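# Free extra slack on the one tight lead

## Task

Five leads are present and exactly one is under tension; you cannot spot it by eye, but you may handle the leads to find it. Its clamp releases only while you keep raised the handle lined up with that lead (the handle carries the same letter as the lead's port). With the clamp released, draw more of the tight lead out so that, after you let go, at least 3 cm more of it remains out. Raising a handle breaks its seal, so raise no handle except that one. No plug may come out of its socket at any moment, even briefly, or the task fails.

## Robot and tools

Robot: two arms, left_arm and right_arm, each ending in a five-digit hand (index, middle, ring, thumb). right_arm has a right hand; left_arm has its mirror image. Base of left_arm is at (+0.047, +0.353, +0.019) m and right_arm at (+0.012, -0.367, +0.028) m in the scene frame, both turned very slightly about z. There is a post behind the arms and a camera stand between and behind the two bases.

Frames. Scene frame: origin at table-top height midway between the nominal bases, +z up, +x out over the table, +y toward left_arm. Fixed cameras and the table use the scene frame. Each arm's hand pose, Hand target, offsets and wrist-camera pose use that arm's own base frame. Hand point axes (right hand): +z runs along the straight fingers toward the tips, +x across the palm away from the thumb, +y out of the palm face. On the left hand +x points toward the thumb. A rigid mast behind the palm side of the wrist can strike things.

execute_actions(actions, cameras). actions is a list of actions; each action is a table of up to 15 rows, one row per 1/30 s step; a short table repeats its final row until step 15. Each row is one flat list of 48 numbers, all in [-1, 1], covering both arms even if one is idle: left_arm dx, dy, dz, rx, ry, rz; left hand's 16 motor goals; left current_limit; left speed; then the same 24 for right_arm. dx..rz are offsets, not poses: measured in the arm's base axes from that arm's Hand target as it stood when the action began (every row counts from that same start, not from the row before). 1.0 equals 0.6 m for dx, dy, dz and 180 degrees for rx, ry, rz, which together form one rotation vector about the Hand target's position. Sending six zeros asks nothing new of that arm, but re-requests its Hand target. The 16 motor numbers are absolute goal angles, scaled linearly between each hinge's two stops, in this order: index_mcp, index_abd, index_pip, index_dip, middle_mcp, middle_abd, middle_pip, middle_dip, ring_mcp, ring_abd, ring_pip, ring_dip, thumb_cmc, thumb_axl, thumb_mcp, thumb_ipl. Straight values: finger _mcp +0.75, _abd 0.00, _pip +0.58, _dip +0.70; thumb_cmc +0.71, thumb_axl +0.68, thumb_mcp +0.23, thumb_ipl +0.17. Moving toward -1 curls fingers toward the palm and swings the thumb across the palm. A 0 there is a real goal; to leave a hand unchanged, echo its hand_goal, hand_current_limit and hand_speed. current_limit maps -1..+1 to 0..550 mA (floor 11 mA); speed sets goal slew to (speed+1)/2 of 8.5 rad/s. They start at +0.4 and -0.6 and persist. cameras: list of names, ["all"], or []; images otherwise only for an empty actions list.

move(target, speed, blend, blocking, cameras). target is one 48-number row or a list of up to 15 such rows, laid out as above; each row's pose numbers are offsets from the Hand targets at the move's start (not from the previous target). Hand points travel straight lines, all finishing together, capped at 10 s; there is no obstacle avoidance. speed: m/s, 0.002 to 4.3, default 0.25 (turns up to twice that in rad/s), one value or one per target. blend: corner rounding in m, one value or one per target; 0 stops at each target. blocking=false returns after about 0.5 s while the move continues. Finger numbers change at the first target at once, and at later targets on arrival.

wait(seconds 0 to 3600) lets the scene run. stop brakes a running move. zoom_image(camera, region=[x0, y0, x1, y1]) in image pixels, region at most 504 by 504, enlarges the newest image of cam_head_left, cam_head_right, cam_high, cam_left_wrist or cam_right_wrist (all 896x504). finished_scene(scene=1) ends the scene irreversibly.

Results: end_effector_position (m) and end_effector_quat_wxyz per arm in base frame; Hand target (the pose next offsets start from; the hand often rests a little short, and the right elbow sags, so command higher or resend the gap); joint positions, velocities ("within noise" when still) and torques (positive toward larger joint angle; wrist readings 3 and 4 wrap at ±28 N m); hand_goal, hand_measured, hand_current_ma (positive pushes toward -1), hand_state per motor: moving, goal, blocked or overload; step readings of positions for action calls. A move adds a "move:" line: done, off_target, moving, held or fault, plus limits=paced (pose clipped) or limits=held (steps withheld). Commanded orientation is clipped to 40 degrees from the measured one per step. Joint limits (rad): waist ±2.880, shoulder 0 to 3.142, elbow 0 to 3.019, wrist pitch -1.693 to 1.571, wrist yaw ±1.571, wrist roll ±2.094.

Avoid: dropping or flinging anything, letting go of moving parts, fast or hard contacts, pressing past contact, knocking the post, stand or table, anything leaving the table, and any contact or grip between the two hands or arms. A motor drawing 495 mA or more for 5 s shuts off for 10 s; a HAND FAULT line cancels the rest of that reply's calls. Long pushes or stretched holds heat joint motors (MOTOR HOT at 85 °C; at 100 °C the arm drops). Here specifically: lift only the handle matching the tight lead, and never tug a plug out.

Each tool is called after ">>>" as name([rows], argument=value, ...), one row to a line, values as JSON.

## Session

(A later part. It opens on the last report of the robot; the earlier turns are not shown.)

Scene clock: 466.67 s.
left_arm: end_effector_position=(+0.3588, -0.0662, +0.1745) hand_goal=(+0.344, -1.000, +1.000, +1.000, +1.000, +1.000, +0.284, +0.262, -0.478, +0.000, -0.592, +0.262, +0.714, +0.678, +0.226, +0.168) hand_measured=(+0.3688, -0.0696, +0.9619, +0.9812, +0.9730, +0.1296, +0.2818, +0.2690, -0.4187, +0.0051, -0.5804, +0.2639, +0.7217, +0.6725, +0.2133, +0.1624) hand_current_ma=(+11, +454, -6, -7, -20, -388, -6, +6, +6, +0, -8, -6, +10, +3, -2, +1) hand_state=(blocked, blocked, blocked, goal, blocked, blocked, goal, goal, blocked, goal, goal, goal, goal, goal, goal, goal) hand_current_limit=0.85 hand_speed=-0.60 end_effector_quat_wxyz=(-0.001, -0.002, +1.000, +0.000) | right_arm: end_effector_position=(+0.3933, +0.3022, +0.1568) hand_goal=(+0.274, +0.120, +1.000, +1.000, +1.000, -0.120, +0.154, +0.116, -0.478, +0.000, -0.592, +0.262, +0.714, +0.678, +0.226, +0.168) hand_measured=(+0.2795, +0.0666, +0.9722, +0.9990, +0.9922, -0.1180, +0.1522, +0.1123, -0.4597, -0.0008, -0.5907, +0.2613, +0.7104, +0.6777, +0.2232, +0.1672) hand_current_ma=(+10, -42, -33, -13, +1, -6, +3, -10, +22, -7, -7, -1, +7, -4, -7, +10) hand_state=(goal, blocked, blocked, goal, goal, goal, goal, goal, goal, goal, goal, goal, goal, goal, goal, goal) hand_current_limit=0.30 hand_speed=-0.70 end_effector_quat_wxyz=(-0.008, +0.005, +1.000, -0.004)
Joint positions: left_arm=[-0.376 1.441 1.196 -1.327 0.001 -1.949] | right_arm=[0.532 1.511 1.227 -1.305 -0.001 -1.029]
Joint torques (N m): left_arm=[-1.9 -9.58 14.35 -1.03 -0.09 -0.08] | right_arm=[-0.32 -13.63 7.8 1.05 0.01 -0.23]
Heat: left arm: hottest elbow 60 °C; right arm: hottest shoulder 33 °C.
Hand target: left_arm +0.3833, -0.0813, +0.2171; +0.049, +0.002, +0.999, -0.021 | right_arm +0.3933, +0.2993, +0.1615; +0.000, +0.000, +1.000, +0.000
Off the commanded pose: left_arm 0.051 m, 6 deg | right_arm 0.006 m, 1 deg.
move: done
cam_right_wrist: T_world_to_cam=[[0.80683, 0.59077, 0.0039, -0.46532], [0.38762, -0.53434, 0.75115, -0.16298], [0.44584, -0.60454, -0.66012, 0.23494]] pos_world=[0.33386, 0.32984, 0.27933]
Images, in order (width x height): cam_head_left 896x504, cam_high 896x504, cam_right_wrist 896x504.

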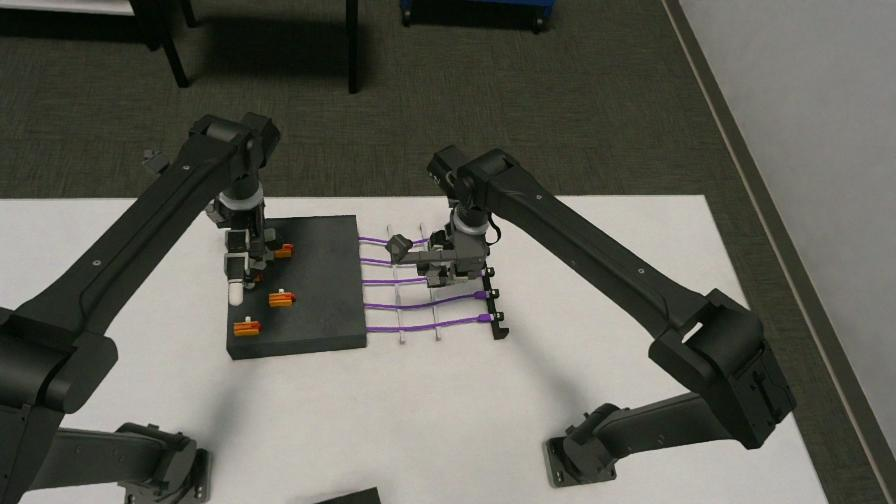

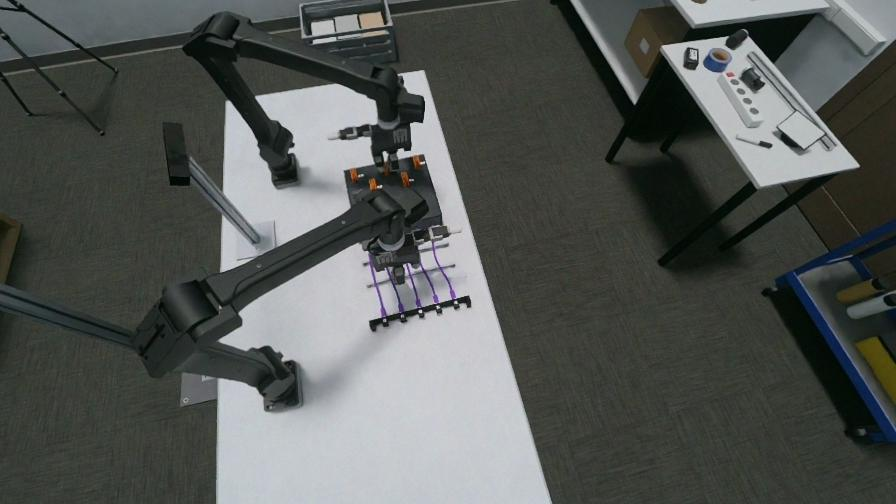

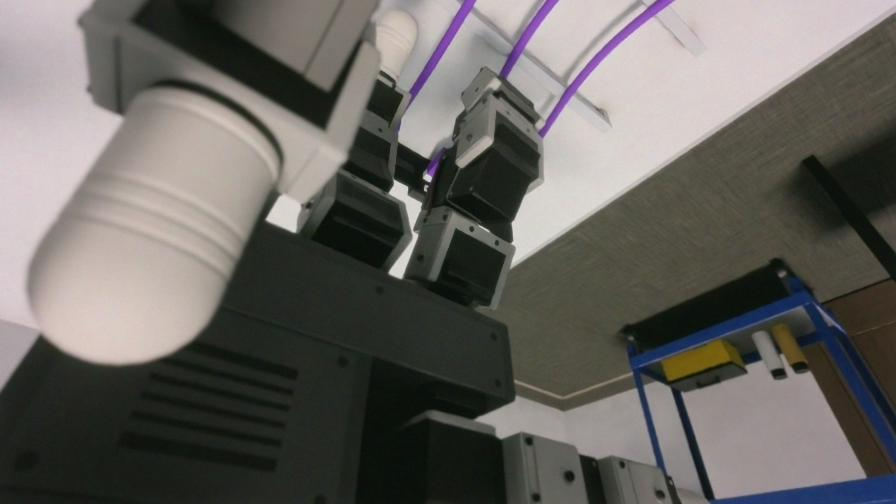

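>>> move(target=[0,0,0,0,0,0,0.343,-1,1,1,1,1,0.284,0.261,-0.479,0,-0.592,0.261,0.714,0.678,0.226,0.168,0.85,-0.6,0.006,0.0017,-0.117,0,0,0,0.2745,0.12,1,1,1,-0.12,0.153,0.116,-0.479,0,-0.592,0.261,0.714,0.678,0.226,0.168,0.3,-0.7], speed=0.08, cameras=["cam_head_left","cam_right_wrist"])

>>> zoom_image(camera="cam_right_wrist", region=[300, 0, 700, 240])

Scene clock: 468.93 s.
left_arm: end_effector_position=(+0.3588, -0.0662, +0.1745) hand_goal=(+0.344, -1.000, +1.000, +1.000, +1.000, +1.000, +0.284, +0.262, -0.478, +0.000, -0.592, +0.262, +0.714, +0.678, +0.226, +0.168) hand_measured=(+0.3688, -0.0711, +0.9632, +0.9812, +0.9730, +0.1311, +0.2818, +0.2677, -0.4187, +0.0051, -0.5817, +0.2639, +0.7205, +0.6725, +0.2123, +0.1633) hand_current_ma=(+6, +452, -13, -5, -12, -391, -7, +5, +8, -17, -4, -11, +14, +21, +5, +1) hand_state=(blocked, blocked, blocked, goal, blocked, blocked, goal, goal, blocked, goal, goal, goal, goal, goal, goal, goal) hand_current_limit=0.85 hand_speed=-0.60 end_effector_quat_wxyz=(-0.001, -0.002, +1.000, +0.000) | right_arm: end_effector_position=(+0.3963, +0.3036, +0.1078) hand_goal=(+0.274, +0.120, +1.000, +1.000, +1.000, -0.120, +0.154, +0.116, -0.478, +0.000, -0.592, +0.262, +0.714, +0.678, +0.226, +0.168) hand_measured=(+0.2892, +0.0578, +0.9773, +1.0000, +0.9922, -0.1195, +0.1535, +0.1135, -0.4597, +0.0007, -0.5894, +0.2626, +0.7104, +0.6777, +0.2222, +0.1672) hand_current_ma=(+17, -52, -27, -11, +0, -4, +2, -9, +20, -3, -6, +0, +10, -7, -4, +10) hand_state=(goal, blocked, blocked, goal, goal, goal, goal, goal, goal, goal, goal, goal, goal, goal, goal, goal) hand_current_limit=0.30 hand_speed=-0.70 end_effector_quat_wxyz=(+0.004, +0.003, +1.000, +0.002)
Joint positions: left_arm=[-0.376 1.441 1.196 -1.327 0.001 -1.949] | right_arm=[0.532 1.548 1.128 -1.141 0.001 -1.033]
Joint torques (N m): left_arm=[-1.79 -9.82 14.26 -0.98 -0.1 -0.02] | right_arm=[-0.5 -10.64 6.57 1.84 -0.08 -0.2]
Heat: left arm: hottest elbow 60 °C; right arm: hottest shoulder 33 °C.
Hand target: left_arm +0.3833, -0.0813, +0.2171; +0.049, +0.002, +0.999, -0.021 | right_arm +0.3969, +0.3003, +0.0914; +0.000, +0.001, +1.000, +0.000
Off the commanded pose: left_arm 0.051 m, 6 deg | right_arm 0.017 m, 1 deg.
move: off_target (right_arm)
cam_right_wrist: T_world_to_cam=[[0.80456, 0.593, 0.03221, -0.4712], [0.36996, -0.5429, 0.75392, -0.11733], [0.46456, -0.59466, -0.65618, 0.19143]] pos_world=[0.33359, 0.32955, 0.22925]

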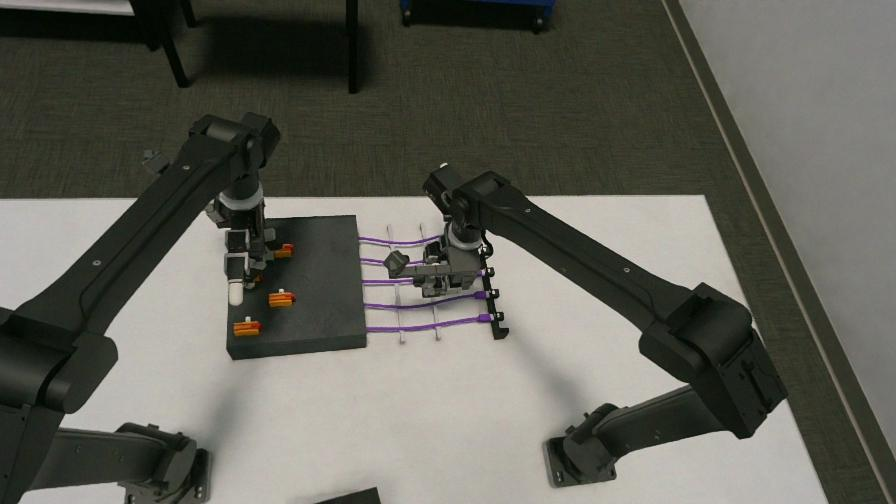

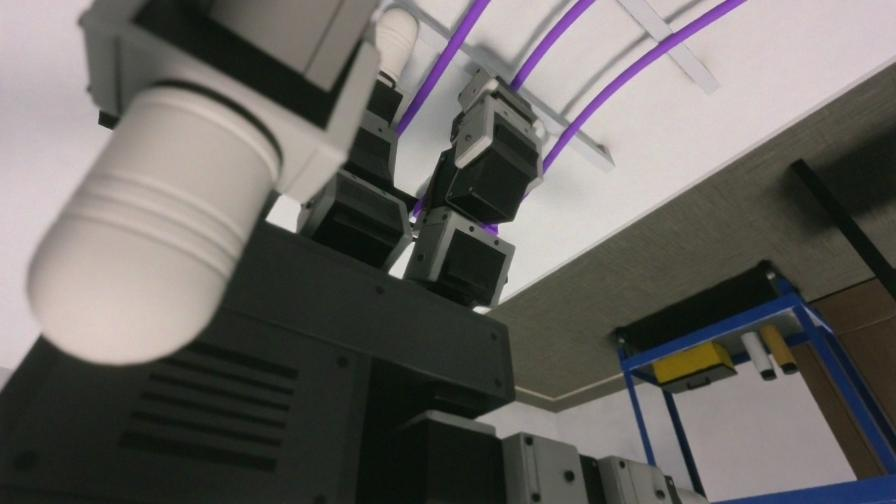

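Scaled by 1.260 from the camera's image (finer frame: 1280x720).

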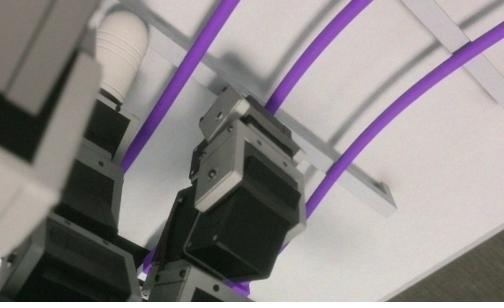

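>>> move([
  [0,0,0,0,0,0,0.343,-1,1,1,1,1,0.284,0.261,-0.479,0,-0.592,0.261,0.714,0.678,0.226,0.168,0.85,-0.6,0,0,0.05,0,0,0,0.2745,0.12,1,1,1,-0.12,0.153,0.116,-0.479,0,-0.592,0.261,0.714,0.678,0.226,0.168,0.3,-0.7],
  [0,0,0,0,0,0,0.343,-1,1,1,1,1,0.284,0.261,-0.479,0,-0.592,0.261,0.714,0.678,0.226,0.168,0.85,-0.6,0,-0.027,0.05,0,0,0,0.2745,0.12,1,1,1,-0.12,0.153,0.116,-0.479,0,-0.592,0.261,0.714,0.678,0.226,0.168,0.3,-0.7],
  [0,0,0,0,0,0,0.343,-1,1,1,1,1,0.284,0.261,-0.479,0,-0.592,0.261,0.714,0.678,0.226,0.168,0.85,-0.6,0.002,-0.027,0,0,0,0,0.2745,0.12,1,1,1,-0.12,0.153,0.116,-0.479,0,-0.592,0.261,0.714,0.678,0.226,0.168,0.3,-0.7],
], speed=0.08, cameras=["cam_right_wrist"])

>>> zoom_image(camera="cam_right_wrist", region=[300, 0, 700, 240])

Scene clock: 472.13 s.
left_arm: end_effector_position=(+0.3588, -0.0662, +0.1745) hand_goal=(+0.344, -1.000, +1.000, +1.000, +1.000, +1.000, +0.284, +0.262, -0.478, +0.000, -0.592, +0.262, +0.714, +0.678, +0.226, +0.168) hand_measured=(+0.3688, -0.0711, +0.9632, +0.9799, +0.9717, +0.1296, +0.2818, +0.2690, -0.4187, +0.0051, -0.5817, +0.2639, +0.7217, +0.6725, +0.2133, +0.1633) hand_current_ma=(+3, +447, -10, +4, -9, -380, -9, +14, +16, -3, +0, +0, +5, +14, +3, +11) hand_state=(blocked, blocked, blocked, goal, blocked, blocked, goal, goal, blocked, goal, goal, goal, goal, goal, goal, goal) hand_current_limit=0.85 hand_speed=-0.60 end_effector_quat_wxyz=(-0.001, -0.002, +1.000, +0.000) | right_arm: end_effector_position=(+0.3977, +0.2876, +0.0962) hand_goal=(+0.274, +0.120, +1.000, +1.000, +1.000, -0.120, +0.154, +0.116, -0.478, +0.000, -0.592, +0.262, +0.714, +0.678, +0.226, +0.168) hand_measured=(+0.2795, +0.0974, +0.9696, +1.0000, +0.9922, -0.1195, +0.1522, +0.1135, -0.4597, +0.0007, -0.5907, +0.2613, +0.7104, +0.6777, +0.2222, +0.1681) hand_current_ma=(+6, -18, -39, -10, +2, -3, +3, -7, +25, -4, -5, +2, +7, -8, -5, +7) hand_state=(goal, blocked, blocked, goal, goal, goal, goal, goal, goal, goal, goal, goal, goal, goal, goal, goal) hand_current_limit=0.30 hand_speed=-0.70 end_effector_quat_wxyz=(+0.001, +0.003, +1.000, +0.000)
Joint positions: left_arm=[-0.376 1.441 1.196 -1.327 0.001 -1.949] | right_arm=[0.498 1.55 1.097 -1.116 0.001 -1.066]
Joint torques (N m): left_arm=[-1.79 -9.64 14.52 -1.01 -0.1 -0.04] | right_arm=[-0.5 -11.58 7.35 1.09 -0.09 -0.21]
Heat: left arm: hottest elbow 60 °C; right arm: hottest shoulder 33 °C.
Hand target: left_arm +0.3833, -0.0813, +0.2171; +0.049, +0.002, +0.999, -0.021 | right_arm +0.3982, +0.2842, +0.0913; +0.000, +0.001, +1.000, +0.001
Off the commanded pose: left_arm 0.051 m, 6 deg | right_arm 0.006 m, 0 deg.
move: done
cam_right_wrist: T_world_to_cam=[[0.80501, 0.59275, 0.02458, -0.46189], [0.37468, -0.5401, 0.7536, -0.1204], [0.45997, -0.59744, -0.65688, 0.17623]] pos_world=[0.33588, 0.31405, 0.21784]

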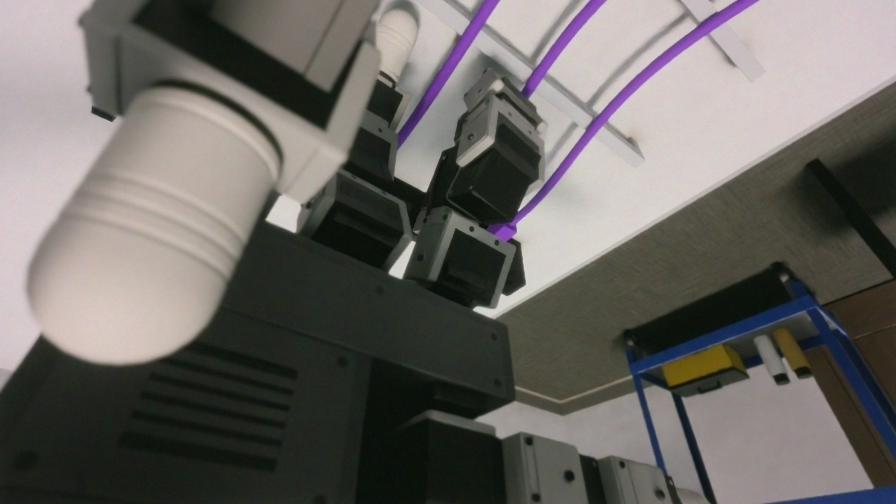

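Scaled by 1.260 from the camera's image (finer frame: 1280x720).

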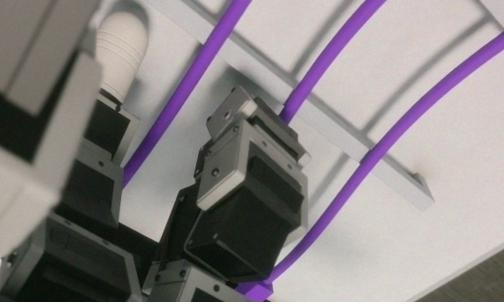

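>>> move(target=[0,0,0,0,0,0,0.343,-1,1,1,1,1,0.284,0.261,-0.479,0,-0.592,0.261,0.714,0.678,0.226,0.168,0.85,-0.6,0,0,0,0,0,0,0.2745,-0.3,1,1,1,0.3,0.153,0.116,-0.479,0,-0.592,0.261,0.714,0.678,0.226,0.168,0.3,-0.8], speed=0.08, cameras=[])

>>> move(target=[0,0,0,0,0,0,0.343,-1,1,1,1,1,0.284,0.261,-0.479,0,-0.592,0.261,0.714,0.678,0.226,0.168,0.85,-0.6,0,0,0,0,0,0,0.2745,-0.8,1,1,1,0.8,0.153,0.116,-0.479,0,-0.592,0.261,0.714,0.678,0.226,0.168,0.7,-0.8], speed=0.08, cameras=["cam_right_wrist"])

>>> zoom_image(camera="cam_right_wrist", region=[300, 0, 700, 240])

Scene clock: 473.77 s.
left_arm: end_effector_position=(+0.3588, -0.0662, +0.1745) hand_goal=(+0.344, -1.000, +1.000, +1.000, +1.000, +1.000, +0.284, +0.262, -0.478, +0.000, -0.592, +0.262, +0.714, +0.678, +0.226, +0.168) hand_measured=(+0.3688, -0.0711, +0.9632, +0.9812, +0.9717, +0.1311, +0.2818, +0.2690, -0.4187, +0.0051, -0.5817, +0.2639, +0.7217, +0.6725, +0.2133, +0.1633) hand_current_ma=(+8, +455, -8, -11, -13, -390, -12, +13, +6, -8, -1, +0, +14, -2, +1, +3) hand_state=(blocked, blocked, blocked, goal, blocked, blocked, goal, goal, blocked, goal, goal, goal, goal, goal, goal, goal) hand_current_limit=0.85 hand_speed=-0.60 end_effector_quat_wxyz=(-0.001, -0.002, +1.000, +0.000) | right_arm: end_effector_position=(+0.3977, +0.2876, +0.0962) hand_goal=(+0.274, -0.300, +1.000, +1.000, +1.000, +0.300, +0.154, +0.116, -0.478, +0.000, -0.592, +0.262, +0.714, +0.678, +0.226, +0.168) hand_measured=(+0.2807, -0.1151, +0.9683, +1.0000, +0.9959, +0.1955, +0.1471, +0.1135, -0.4597, +0.0021, -0.5894, +0.2613, +0.7104, +0.6767, +0.2222, +0.1681) hand_current_ma=(+12, +258, -39, -8, +5, -109, +2, -14, +21, -2, -2, +2, +12, -8, -9, +11) hand_state=(goal, blocked, blocked, goal, goal, blocked, goal, goal, goal, goal, goal, goal, goal, goal, goal, goal) hand_current_limit=0.30 hand_speed=-0.80 end_effector_quat_wxyz=(+0.001, +0.003, +1.000, +0.000)
Joint positions: left_arm=[-0.376 1.441 1.196 -1.327 0.001 -1.949] | right_arm=[0.498 1.55 1.097 -1.116 0.001 -1.067]
Joint torques (N m): left_arm=[-2.32 -9.58 14.41 -0.83 -0.12 -0.08] | right_arm=[-0.56 -11.87 7.36 1.09 -0.08 -0.21]
Heat: left arm: hottest elbow 60 °C; right arm: hottest shoulder 32 °C.
Hand target: left_arm +0.3833, -0.0813, +0.2171; +0.049, +0.002, +0.999, -0.021 | right_arm +0.3981, +0.2842, +0.0913; +0.000, +0.000, +1.000, +0.001
Off the commanded pose: left_arm 0.051 m, 6 deg | right_arm 0.006 m, 0 deg.
move: done

Scene clock: 474.27 s.
left_arm: end_effector_position=(+0.3588, -0.0662, +0.1745) hand_goal=(+0.344, -1.000, +1.000, +1.000, +1.000, +1.000, +0.284, +0.262, -0.478, +0.000, -0.592, +0.262, +0.714, +0.678, +0.226, +0.168) hand_measured=(+0.3688, -0.0711, +0.9632, +0.9799, +0.9730, +0.1296, +0.2806, +0.2677, -0.4187, +0.0065, -0.5817, +0.2626, +0.7205, +0.6725, +0.2133, +0.1633) hand_current_ma=(+5, +446, -10, -13, -7, -381, -10, +11, +15, +6, -1, +2, +6, +5, -10, +0) hand_state=(blocked, blocked, blocked, goal, blocked, blocked, goal, goal, blocked, goal, goal, goal, goal, goal, goal, goal) hand_current_limit=0.85 hand_speed=-0.60 end_effector_quat_wxyz=(-0.001, -0.002, +1.000, +0.000) | right_arm: end_effector_position=(+0.3977, +0.2876, +0.0962) hand_goal=(+0.274, -0.800, +1.000, +1.000, +1.000, +0.800, +0.154, +0.116, -0.478, +0.000, -0.592, +0.262, +0.714, +0.678, +0.226, +0.168) hand_measured=(+0.2795, -0.1136, +0.9683, +1.0000, +0.9995, +0.2190, +0.1433, +0.1097, -0.4597, +0.0007, -0.5907, +0.2613, +0.7104, +0.6777, +0.2222, +0.1681) hand_current_ma=(+11, +464, -38, -10, +6, -476, -2, -9, +22, -4, -2, +1, +11, -6, -9, +7) hand_state=(goal, blocked, blocked, goal, goal, blocked, goal, goal, goal, goal, goal, goal, goal, goal, goal, goal) hand_current_limit=0.70 hand_speed=-0.80 end_effector_quat_wxyz=(+0.001, +0.003, +1.000, +0.000)
Joint positions: left_arm=[-0.376 1.441 1.196 -1.327 0.001 -1.949] | right_arm=[0.498 1.55 1.097 -1.116 0.001 -1.067]
Joint torques (N m): left_arm=[-2.32 -9.7 14.39 -0.75 -0.13 -0.04] | right_arm=[-0.5 -11.87 7.36 1.07 -0.09 -0.21]
Heat: left arm: hottest elbow 60 °C; right arm: hottest shoulder 32 °C.
Hand target: left_arm +0.3833, -0.0813, +0.2171; +0.049, +0.002, +0.999, -0.021 | right_arm +0.3981, +0.2842, +0.0913; +0.000, +0.000, +1.000, +0.001
Off the commanded pose: left_arm 0.051 m, 6 deg | right_arm 0.006 m, 0 deg.
move: done
cam_right_wrist: T_world_to_cam=[[0.80477, 0.59307, 0.02455, -0.46183], [0.37492, -0.53995, 0.75358, -0.12048], [0.46019, -0.59726, -0.6569, 0.17615]] pos_world=[0.33578, 0.31405, 0.21784]

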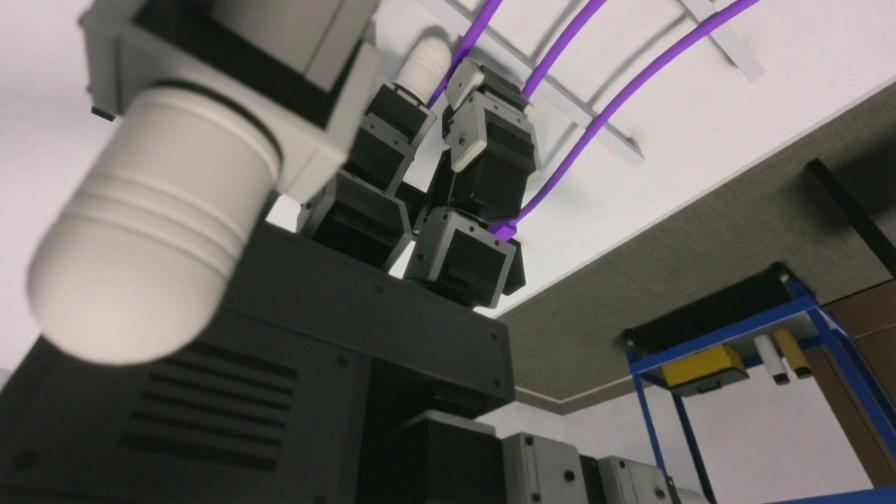

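Scaled by 1.260 from the camera's image (finer frame: 1280x720).

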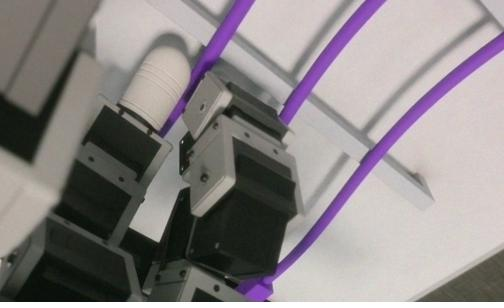

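>>> move(target=[0,0,0,0,0,0,0.343,-1,1,1,1,1,0.284,0.261,-0.479,0,-0.592,0.261,0.714,0.678,0.226,0.168,0.85,-0.6,0,-0.03,0.005,0,0,0,0.2745,-0.8,1,1,1,0.8,0.153,0.116,-0.479,0,-0.592,0.261,0.714,0.678,0.226,0.168,0.7,-0.8], speed=0.04, cameras=["cam_right_wrist"])

>>> zoom_image(camera="cam_right_wrist", region=[300, 0, 700, 240])

Scene clock: 475.77 s.
left_arm: end_effector_position=(+0.3588, -0.0662, +0.1745) hand_goal=(+0.344, -1.000, +1.000, +1.000, +1.000, +1.000, +0.284, +0.262, -0.478, +0.000, -0.592, +0.262, +0.714, +0.678, +0.226, +0.168) hand_measured=(+0.3688, -0.0711, +0.9632, +0.9812, +0.9717, +0.1296, +0.2818, +0.2690, -0.4187, +0.0065, -0.5817, +0.2626, +0.7205, +0.6725, +0.2123, +0.1624) hand_current_ma=(+7, +456, -16, -2, -20, -381, -5, +4, +4, -10, -8, +0, +9, +5, -2, +4) hand_state=(blocked, blocked, blocked, goal, blocked, blocked, goal, goal, blocked, goal, goal, goal, goal, goal, goal, goal) hand_current_limit=0.85 hand_speed=-0.60 end_effector_quat_wxyz=(-0.001, -0.002, +1.000, +0.000) | right_arm: end_effector_position=(+0.3968, +0.2789, +0.0943) hand_goal=(+0.274, -0.800, +1.000, +1.000, +1.000, +0.800, +0.154, +0.116, -0.478, +0.000, -0.592, +0.262, +0.714, +0.678, +0.226, +0.168) hand_measured=(+0.2506, -0.1121, +0.9683, +0.9965, +0.9778, +0.2234, +0.1304, +0.1046, -0.4585, +0.0007, -0.5907, +0.2626, +0.7104, +0.6767, +0.2222, +0.1681) hand_current_ma=(-16, +463, -44, -11, -13, -471, -16, -17, +23, -4, -2, +0, +10, -5, -7, +8) hand_state=(blocked, blocked, blocked, goal, blocked, blocked, blocked, goal, goal, goal, goal, goal, goal, goal, goal, goal) hand_current_limit=0.70 hand_speed=-0.80 end_effector_quat_wxyz=(-0.003, -0.005, +1.000, +0.004)
Joint positions: left_arm=[-0.376 1.441 1.196 -1.327 0.001 -1.949] | right_arm=[0.474 1.546 1.086 -1.113 -0.01 -1.107]
Joint torques (N m): left_arm=[-1.49 -9.76 14.6 -0.99 -0.13 -0.07] | right_arm=[-1.49 -13.39 6.78 0.77 0.31 -0.2]
Heat: left arm: hottest elbow 60 °C; right arm: hottest shoulder 32 °C.
Hand target: left_arm +0.3833, -0.0813, +0.2171; +0.049, +0.002, +0.999, -0.021 | right_arm +0.3981, +0.2662, +0.0945; +0.000, +0.001, +1.000, +0.000
Off the commanded pose: left_arm 0.051 m, 6 deg | right_arm 0.013 m, 1 deg.
move: off_target (right_arm)
cam_right_wrist: T_world_to_cam=[[0.7949, 0.60633, 0.02236, -0.45553], [0.39048, -0.53943, 0.74602, -0.129], [0.46439, -0.58428, -0.66555, 0.1656]] pos_world=[0.33557, 0.30337, 0.21664]

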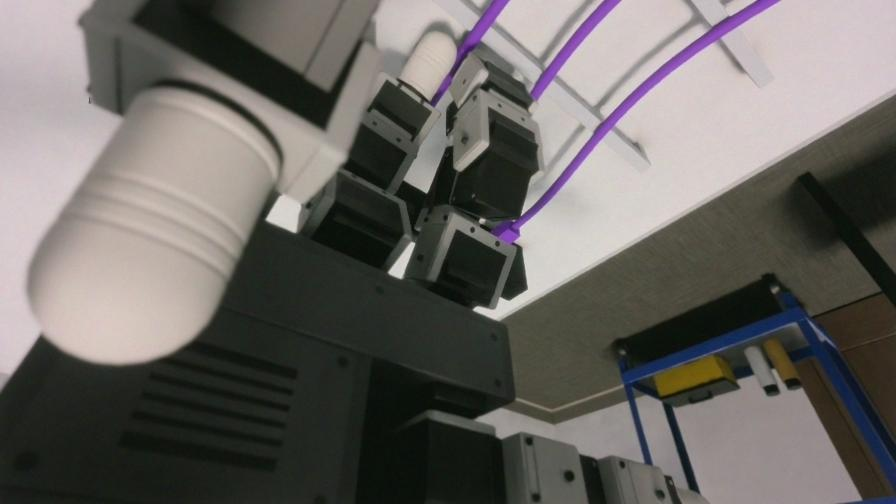

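Scaled by 1.260 from the camera's image (finer frame: 1280x720).

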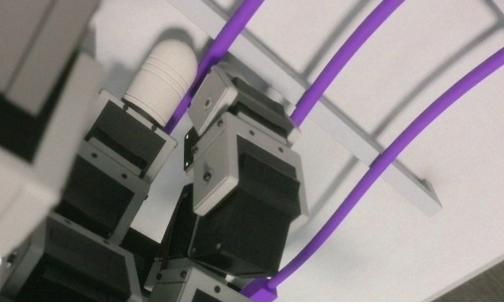

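>>> move(target=[0,0,0,0,0,0,0.343,-1,1,1,1,1,0.284,0.261,-0.479,0,-0.592,0.261,0.714,0.678,0.226,0.168,0.85,-0.6,0,-0.02,0.003,0,0,0,0.2745,-0.8,1,1,1,0.8,0.153,0.116,-0.479,0,-0.592,0.261,0.714,0.678,0.226,0.168,0.7,-0.8], speed=0.03, cameras=["cam_right_wrist"])

>>> zoom_image(camera="cam_right_wrist", region=[300, 0, 700, 240])

Scene clock: 477.07 s.
left_arm: end_effector_position=(+0.3588, -0.0662, +0.1745) hand_goal=(+0.344, -1.000, +1.000, +1.000, +1.000, +1.000, +0.284, +0.262, -0.478, +0.000, -0.592, +0.262, +0.714, +0.678, +0.226, +0.168) hand_measured=(+0.3688, -0.0711, +0.9632, +0.9812, +0.9730, +0.1296, +0.2818, +0.2677, -0.4175, +0.0051, -0.5804, +0.2639, +0.7217, +0.6725, +0.2133, +0.1633) hand_current_ma=(+13, +452, -2, +1, +0, -386, -3, +10, +6, -1, -1, +0, +10, +19, -2, +3) hand_state=(blocked, blocked, blocked, goal, blocked, blocked, goal, goal, blocked, goal, goal, goal, goal, goal, goal, goal) hand_current_limit=0.85 hand_speed=-0.60 end_effector_quat_wxyz=(-0.001, -0.002, +1.000, +0.000) | right_arm: end_effector_position=(+0.3951, +0.2732, +0.0983) hand_goal=(+0.274, -0.800, +1.000, +1.000, +1.000, +0.800, +0.154, +0.116, -0.478, +0.000, -0.592, +0.262, +0.714, +0.678, +0.226, +0.168) hand_measured=(+0.2325, -0.1136, +0.9658, +0.9965, +0.9597, +0.2263, +0.1240, +0.1033, -0.4585, -0.0008, -0.5907, +0.2613, +0.7104, +0.6767, +0.2222, +0.1681) hand_current_ma=(-49, +460, -44, -10, -41, -472, -32, -19, +22, -4, -4, -1, +10, -10, -9, +8) hand_state=(blocked, blocked, blocked, goal, blocked, blocked, blocked, goal, goal, goal, goal, goal, goal, goal, goal, goal) hand_current_limit=0.70 hand_speed=-0.80 end_effector_quat_wxyz=(-0.002, -0.012, +1.000, +0.010)
Joint positions: left_arm=[-0.376 1.441 1.196 -1.327 0.001 -1.949] | right_arm=[0.457 1.531 1.077 -1.112 -0.021 -1.137]
Joint torques (N m): left_arm=[-1.9 -9.64 14.28 -1.09 -0.1 -0.11] | right_arm=[-2.08 -13.16 6.63 0.65 0.65 -0.16]
Heat: left arm: hottest elbow 60 °C; right arm: hottest shoulder 32 °C.
Hand target: left_arm +0.3833, -0.0813, +0.2171; +0.049, +0.002, +0.999, -0.021 | right_arm +0.3982, +0.2541, +0.0962; +0.000, +0.001, +1.000, +0.000
Off the commanded pose: left_arm 0.051 m, 6 deg | right_arm 0.019 m, 2 deg.
move: off_target (right_arm)
cam_right_wrist: T_world_to_cam=[[0.78693, 0.61626, 0.03117, -0.45134], [0.39631, -0.5435, 0.73996, -0.1351], [0.47295, -0.56994, -0.67193, 0.15909]] pos_world=[0.33347, 0.29539, 0.22094]

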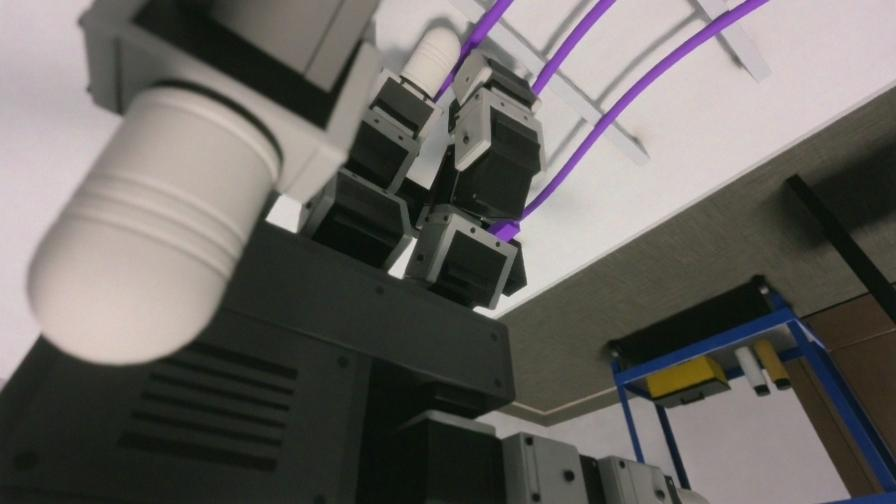

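Scaled by 1.260 from the camera's image (finer frame: 1280x720).

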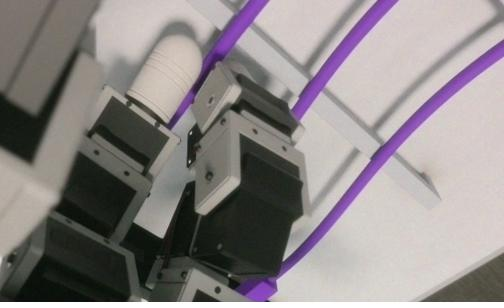

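>>> move([
  [0,0,0,0,0,0,0.343,-1,1,1,1,1,0.284,0.261,-0.479,0,-0.592,-0.8,0.714,0.678,0.226,0.168,0.85,-0.6,0,0.028,-0.004,0,0,0,0.2745,-0.8,1,1,1,0.8,0.153,0.116,-0.479,0,-0.592,0.261,0.714,0.678,0.226,0.168,0.7,-0.8],
], speed=0.05, cameras=[])

>>> move(target=[0,0,0,0,0,0,0.343,-1,1,1,1,1,0.284,0.261,0.95,0,-0.592,-0.8,0.714,0.678,0.226,0.168,0.85,-0.6,0,0,0,0,0,0,0.2745,-0.8,1,1,1,0.8,0.153,0.116,-0.479,0,-0.592,0.261,0.714,0.678,0.226,0.168,0.7,-0.8], speed=0.05, cameras=["cam_left_wrist","cam_head_right","cam_head_left"])

>>> zoom_image(camera="cam_left_wrist", region=[280, 20, 680, 260])

Scene clock: 481.10 s.
left_arm: end_effector_position=(+0.3588, -0.0662, +0.1745) hand_goal=(+0.344, -1.000, +1.000, +1.000, +1.000, +1.000, +0.284, +0.262, -0.478, +0.000, -0.592, -0.800, +0.714, +0.678, +0.226, +0.168) hand_measured=(+0.3688, -0.0696, +0.9632, +0.9812, +0.9717, +0.1311, +0.2831, +0.2677, -0.4175, +0.0051, -0.5381, -0.7006, +0.7217, +0.6725, +0.2123, +0.1633) hand_current_ma=(+2, +444, -12, -2, -15, -392, +3, +5, +13, -1, +0, +15, +7, +12, +6, +4) hand_state=(blocked, blocked, blocked, goal, blocked, blocked, goal, goal, blocked, goal, blocked, blocked, goal, goal, goal, goal) hand_current_limit=0.85 hand_speed=-0.60 end_effector_quat_wxyz=(-0.001, -0.002, +1.000, +0.000) | right_arm: end_effector_position=(+0.3957, +0.2741, +0.0983) hand_goal=(+0.274, -0.800, +1.000, +1.000, +1.000, +0.800, +0.154, +0.116, -0.478, +0.000, -0.592, +0.262, +0.714, +0.678, +0.226, +0.168) hand_measured=(+0.2325, -0.1121, +0.9658, +0.9965, +0.9609, +0.2278, +0.1240, +0.1046, -0.4597, +0.0007, -0.5907, +0.2613, +0.7104, +0.6777, +0.2222, +0.1672) hand_current_ma=(-46, +466, -45, -12, -38, -471, -30, -19, +20, -10, -7, +2, +10, -8, -10, +12) hand_state=(blocked, blocked, blocked, goal, blocked, blocked, blocked, goal, goal, goal, goal, goal, goal, goal, goal, goal) hand_current_limit=0.70 hand_speed=-0.80 end_effector_quat_wxyz=(-0.001, -0.009, +1.000, +0.010)
Joint positions: left_arm=[-0.376 1.441 1.196 -1.327 0.001 -1.949] | right_arm=[0.46 1.531 1.077 -1.11 -0.019 -1.13]
Joint torques (N m): left_arm=[-2.32 -8.88 14.38 -1.01 -0.13 -0.06] | right_arm=[0.21 -11.52 7.87 0.76 0.58 0.16]
Heat: left arm: hottest elbow 60 °C; right arm: hottest shoulder 32 °C.
Hand target: left_arm +0.3833, -0.0813, +0.2171; +0.049, +0.002, +0.999, -0.021 | right_arm +0.3981, +0.2709, +0.0938; +0.000, +0.001, +1.000, +0.000
Off the commanded pose: left_arm 0.051 m, 6 deg | right_arm 0.006 m, 2 deg.
move: done

Scene clock: 482.43 s.
left_arm: end_effector_position=(+0.3588, -0.0662, +0.1745) hand_goal=(+0.344, -1.000, +1.000, +1.000, +1.000, +1.000, +0.284, +0.262, +0.950, +0.000, -0.592, -0.800, +0.714, +0.678, +0.226, +0.168) hand_measured=(+0.3688, -0.0711, +0.9632, +0.9812, +0.9730, +0.1296, +0.2818, +0.2690, +0.9428, +0.0051, -0.5740, -0.7911, +0.7217, +0.6725, +0.2133, +0.1633) hand_current_ma=(+10, +443, -14, +3, -16, -381, -6, +1, +2, +4, -5, -8, -7, +14, +0, +11) hand_state=(blocked, blocked, blocked, goal, blocked, blocked, goal, goal, goal, goal, goal, goal, goal, goal, goal, goal) hand_current_limit=0.85 hand_speed=-0.60 end_effector_quat_wxyz=(-0.001, -0.002, +1.000, +0.000) | right_arm: end_effector_position=(+0.3957, +0.2741, +0.0983) hand_goal=(+0.274, -0.800, +1.000, +1.000, +1.000, +0.800, +0.154, +0.116, -0.478, +0.000, -0.592, +0.262, +0.714, +0.678, +0.226, +0.168) hand_measured=(+0.2325, -0.1121, +0.9658, +0.9965, +0.9597, +0.2263, +0.1240, +0.1033, -0.4597, +0.0007, -0.5907, +0.2613, +0.7104, +0.6777, +0.2222, +0.1672) hand_current_ma=(-47, +462, -47, -10, -43, -476, -25, -20, +24, -3, -5, -1, +14, -6, -5, +7) hand_state=(blocked, blocked, blocked, goal, blocked, blocked, blocked, goal, goal, goal, goal, goal, goal, goal, goal, goal) hand_current_limit=0.70 hand_speed=-0.80 end_effector_quat_wxyz=(-0.001, -0.009, +1.000, +0.010)
Joint positions: left_arm=[-0.376 1.441 1.196 -1.327 0.001 -1.949] | right_arm=[0.46 1.531 1.077 -1.11 -0.019 -1.13]
Joint torques (N m): left_arm=[-1.73 -9.47 14.38 -1.11 -0.05 -0.08] | right_arm=[0.26 -11.46 7.88 0.75 0.59 0.14]
Heat: left arm: hottest elbow 61 °C; right arm: hottest shoulder 32 °C.
Hand target: left_arm +0.3833, -0.0813, +0.2171; +0.049, +0.002, +0.999, -0.021 | right_arm +0.3981, +0.2709, +0.0938; +0.000, +0.000, +1.000, +0.000
Off the commanded pose: left_arm 0.051 m, 6 deg | right_arm 0.006 m, 2 deg.
move: done
cam_left_wrist: T_world_to_cam=[[0.76867, -0.63849, 0.03845, -0.36166], [-0.45721, -0.50641, 0.7311, -0.04521], [-0.44733, -0.57955, -0.68118, 0.36569]] pos_world=[0.42091, -0.04187, 0.29606]
Images, in order (width x height): cam_head_left 896x504, cam_head_right 896x504, cam_left_wrist 896x504.

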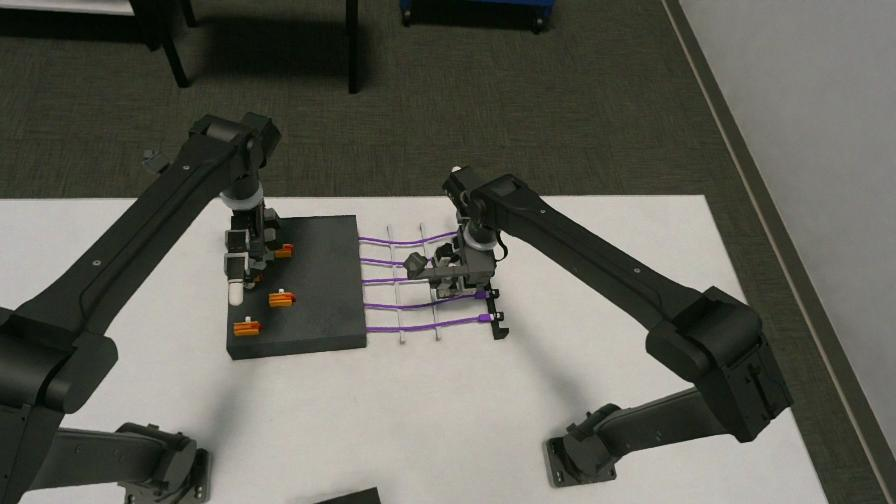

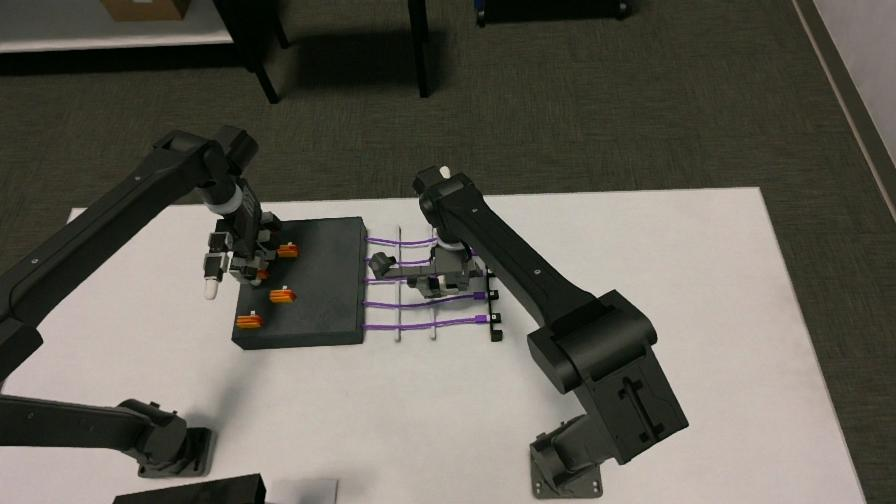

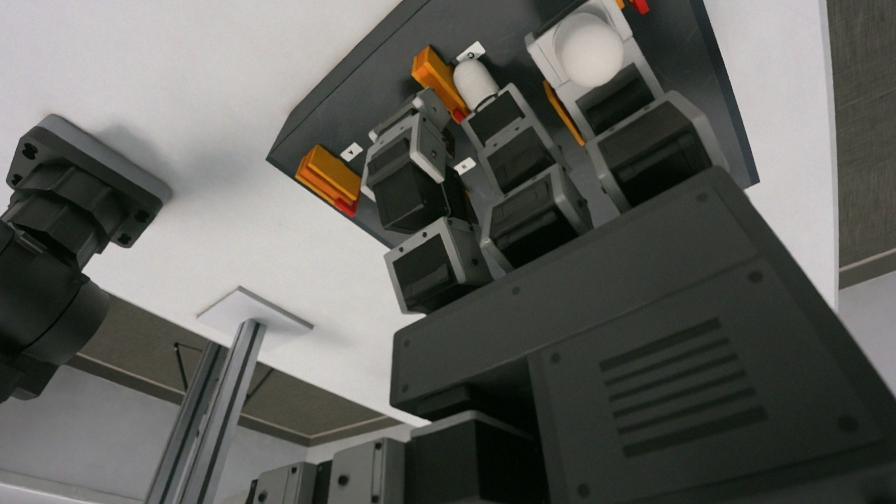

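Scaled by 1.260 from the camera's image (finer frame: 1280x720).

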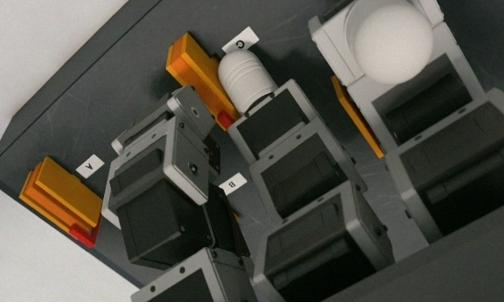

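>>> move(target=[0,0,0,0,0,0,0.343,-1,1,1,1,1,0.284,0.261,1,0,0.1,-0.8,0.714,0.678,0.226,0.168,0.85,-0.6,0,0,0,0,0,0,0.2745,-0.8,1,1,1,0.8,0.153,0.116,-0.479,0,-0.592,0.261,0.714,0.678,0.226,0.168,0.7,-0.8], speed=0.05, cameras=["cam_left_wrist","cam_high"])

>>> zoom_image(camera="cam_left_wrist", region=[350, 0, 750, 240])

>>> zoom_image(camera="cam_high", region=[340, 130, 460, 210])

Scene clock: 483.83 s.
left_arm: end_effector_position=(+0.3588, -0.0662, +0.1745) hand_goal=(+0.344, -1.000, +1.000, +1.000, +1.000, +1.000, +0.284, +0.262, +1.000, +0.000, +0.100, -0.800, +0.714, +0.678, +0.226, +0.168) hand_measured=(+0.3688, -0.0696, +0.9619, +0.9799, +0.9717, +0.1311, +0.2818, +0.2690, +0.9802, +0.0051, +0.1009, -0.7821, +0.7217, +0.6725, +0.2123, +0.1633) hand_current_ma=(+10, +451, -10, -2, -13, -384, -13, +17, -2, -4, +4, +6, +4, +17, +0, +5) hand_state=(blocked, blocked, blocked, goal, blocked, blocked, goal, goal, goal, goal, goal, goal, goal, goal, goal, goal) hand_current_limit=0.85 hand_speed=-0.60 end_effector_quat_wxyz=(-0.001, -0.002, +1.000, +0.000) | right_arm: end_effector_position=(+0.3957, +0.2741, +0.0983) hand_goal=(+0.274, -0.800, +1.000, +1.000, +1.000, +0.800, +0.154, +0.116, -0.478, +0.000, -0.592, +0.262, +0.714, +0.678, +0.226, +0.168) hand_measured=(+0.2325, -0.1121, +0.9658, +0.9952, +0.9609, +0.2278, +0.1240, +0.1033, -0.4597, +0.0007, -0.5907, +0.2626, +0.7104, +0.6777, +0.2222, +0.1681) hand_current_ma=(-47, +468, -44, -7, -44, -470, -24, -18, +21, +1, -5, -2, +11, -9, -8, +7) hand_state=(blocked, blocked, blocked, goal, blocked, blocked, blocked, goal, goal, goal, goal, goal, goal, goal, goal, goal) hand_current_limit=0.70 hand_speed=-0.80 end_effector_quat_wxyz=(-0.001, -0.009, +1.000, +0.010)
Joint positions: left_arm=[-0.376 1.441 1.196 -1.327 0.001 -1.949] | right_arm=[0.46 1.531 1.077 -1.11 -0.019 -1.13]
Joint torques (N m): left_arm=[-1.38 -9.05 14.24 -0.96 -0.02 -0.04] | right_arm=[0.15 -11.52 7.87 0.73 0.59 0.15]
Heat: left arm: hottest elbow 61 °C; right arm: hottest shoulder 32 °C.
Hand target: left_arm +0.3833, -0.0813, +0.2171; +0.049, +0.002, +0.999, -0.021 | right_arm +0.3981, +0.2709, +0.0938; +0.000, +0.000, +1.000, +0.000
Off the commanded pose: left_arm 0.051 m, 6 deg | right_arm 0.006 m, 2 deg.
move: done
cam_left_wrist: T_world_to_cam=[[0.76867, -0.63849, 0.03845, -0.36166], [-0.45721, -0.50641, 0.7311, -0.04521], [-0.44733, -0.57955, -0.68118, 0.36569]] pos_world=[0.42091, -0.04187, 0.29606]
Images, in order (width x height): cam_high 896x504, cam_left_wrist 896x504.

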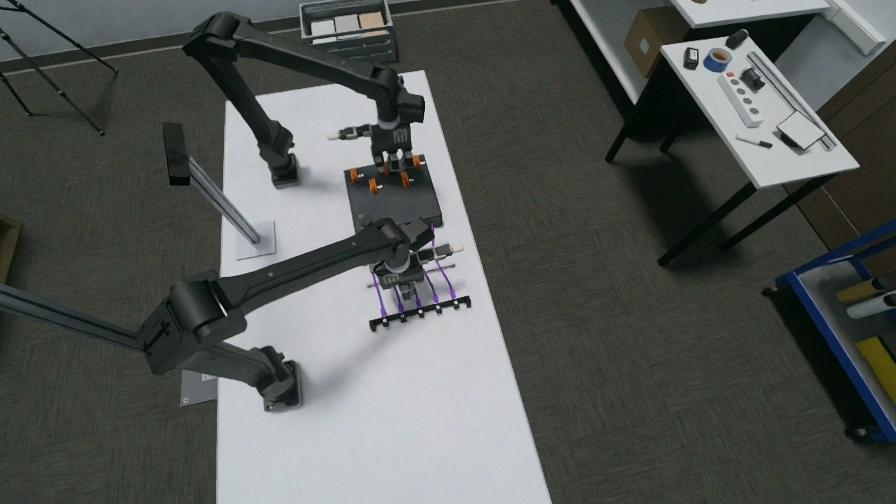

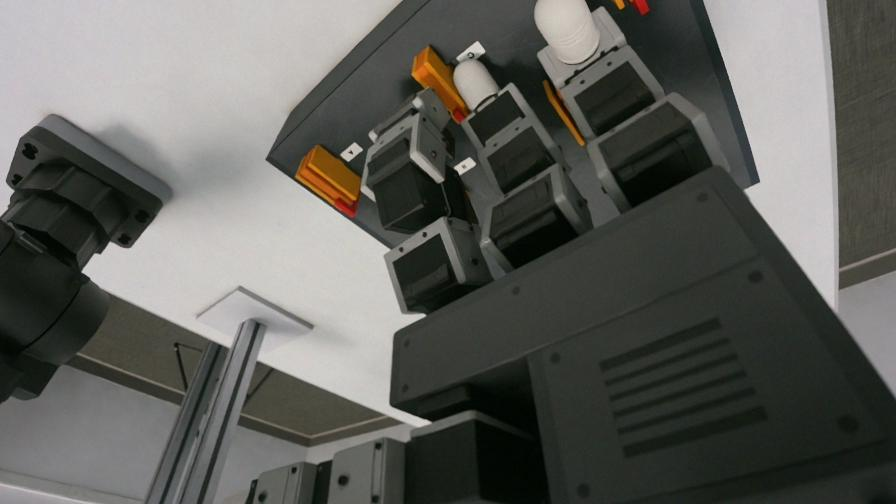

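Scaled by 1.260 from the camera's image (finer frame: 1280x720).

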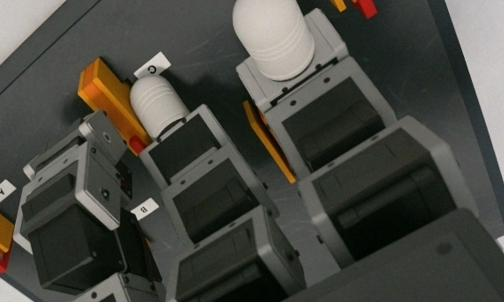

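Scaled by 4.200 from the camera's image (finer frame: 1280x720).

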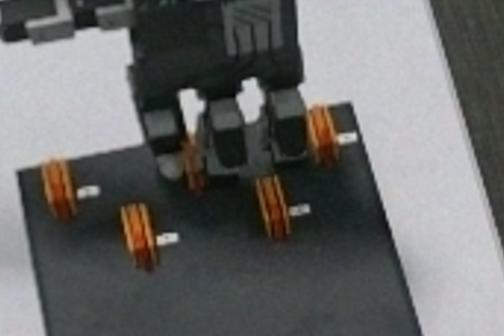

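>>> move(target=[0,0,0,0,0,0,0.343,-1,1,1,1,1,0.284,0.261,1,0.4,0.1,-0.8,0.714,0.678,0.226,0.168,0.78,-0.9,0,0,0,0,0,0,0.2745,-0.8,1,1,1,0.8,0.153,0.116,-0.479,0,-0.592,0.261,0.714,0.678,0.226,0.168,0.7,-0.8], speed=0.05, cameras=["cam_left_wrist","cam_high"])

>>> zoom_image(camera="cam_left_wrist", region=[350, 0, 750, 240])

Scene clock: 485.60 s.
left_arm: end_effector_position=(+0.3588, -0.0662, +0.1745) hand_goal=(+0.344, -1.000, +1.000, +1.000, +1.000, +1.000, +0.284, +0.262, +1.000, +0.400, +0.100, -0.800, +0.714, +0.678, +0.226, +0.168) hand_measured=(+0.3688, -0.0711, +0.9632, +0.9799, +0.9730, +0.1311, +0.2818, +0.2690, +0.9802, +0.3098, +0.0996, -0.7834, +0.7205, +0.6725, +0.2133, +0.1624) hand_current_ma=(+2, +448, -10, +7, +0, -380, -5, -4, +10, -20, -6, +0, +18, +10, +4, +0) hand_state=(blocked, blocked, blocked, goal, blocked, blocked, goal, goal, goal, blocked, goal, goal, goal, goal, goal, goal) hand_current_limit=0.78 hand_speed=-0.90 end_effector_quat_wxyz=(-0.001, -0.002, +1.000, +0.000) | right_arm: end_effector_position=(+0.3957, +0.2741, +0.0983) hand_goal=(+0.274, -0.800, +1.000, +1.000, +1.000, +0.800, +0.154, +0.116, -0.478, +0.000, -0.592, +0.262, +0.714, +0.678, +0.226, +0.168) hand_measured=(+0.2325, -0.1121, +0.9658, +0.9952, +0.9609, +0.2263, +0.1240, +0.1033, -0.4597, +0.0007, -0.5907, +0.2613, +0.7104, +0.6777, +0.2232, +0.1681) hand_current_ma=(-48, +468, -43, -12, -43, -470, -27, -15, +19, -4, -1, +3, +12, -7, -6, +8) hand_state=(blocked, blocked, blocked, goal, blocked, blocked, blocked, goal, goal, goal, goal, goal, goal, goal, goal, goal) hand_current_limit=0.70 hand_speed=-0.80 end_effector_quat_wxyz=(-0.001, -0.009, +1.000, +0.010)
Joint positions: left_arm=[-0.376 1.441 1.196 -1.327 0.001 -1.949] | right_arm=[0.46 1.531 1.077 -1.11 -0.019 -1.13]
Joint torques (N m): left_arm=[-1.9 -10.11 14.39 -0.92 -0.04 -0.06] | right_arm=[0.21 -11.46 7.86 0.72 0.58 0.15]
Heat: left arm: hottest elbow 61 °C; right arm: hottest shoulder 32 °C.
Hand target: left_arm +0.3833, -0.0813, +0.2171; +0.049, +0.002, +0.999, -0.021 | right_arm +0.3981, +0.2709, +0.0938; +0.000, +0.000, +1.000, +0.000
Off the commanded pose: left_arm 0.051 m, 6 deg | right_arm 0.006 m, 2 deg.
move: done
cam_left_wrist: T_world_to_cam=[[0.76867, -0.63849, 0.03845, -0.36166], [-0.45721, -0.50641, 0.7311, -0.04521], [-0.44733, -0.57955, -0.68118, 0.36569]] pos_world=[0.42091, -0.04187, 0.29606]
Images, in order (width x height): cam_high 896x504, cam_left_wrist 896x504.

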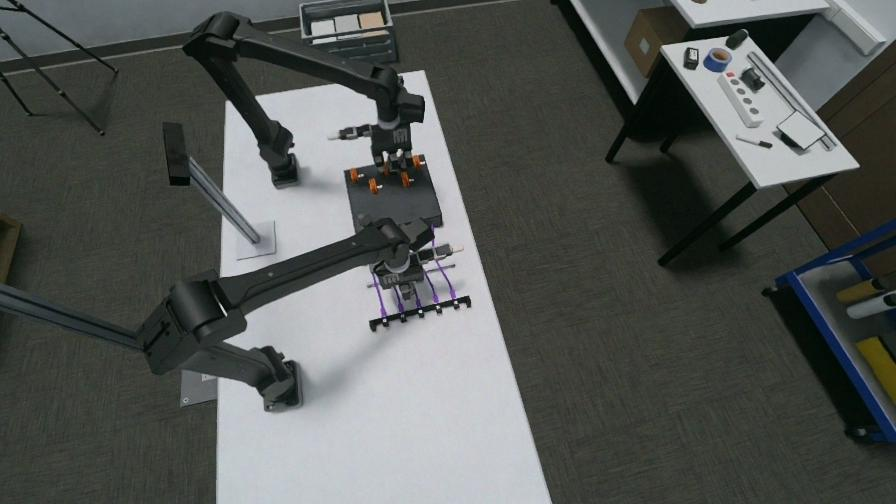

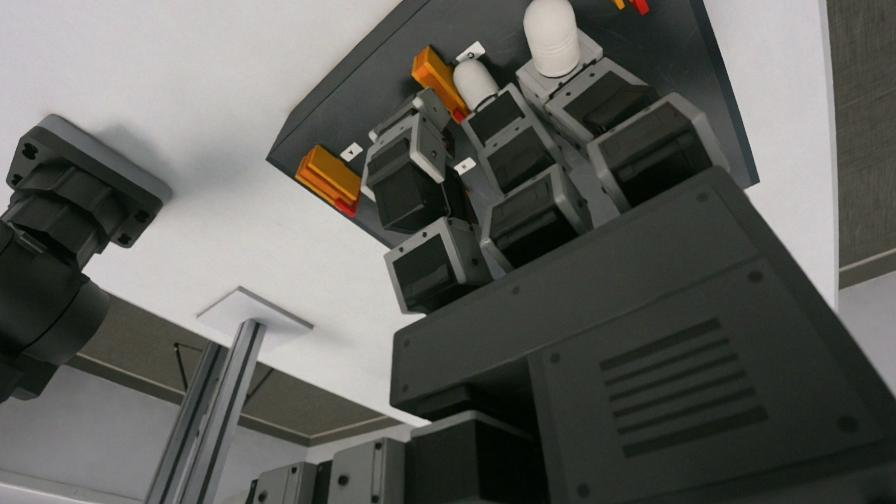

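Scaled by 1.260 from the camera's image (finer frame: 1280x720).

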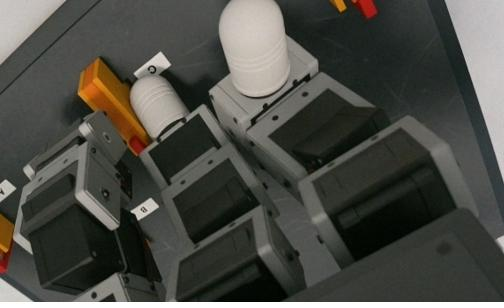

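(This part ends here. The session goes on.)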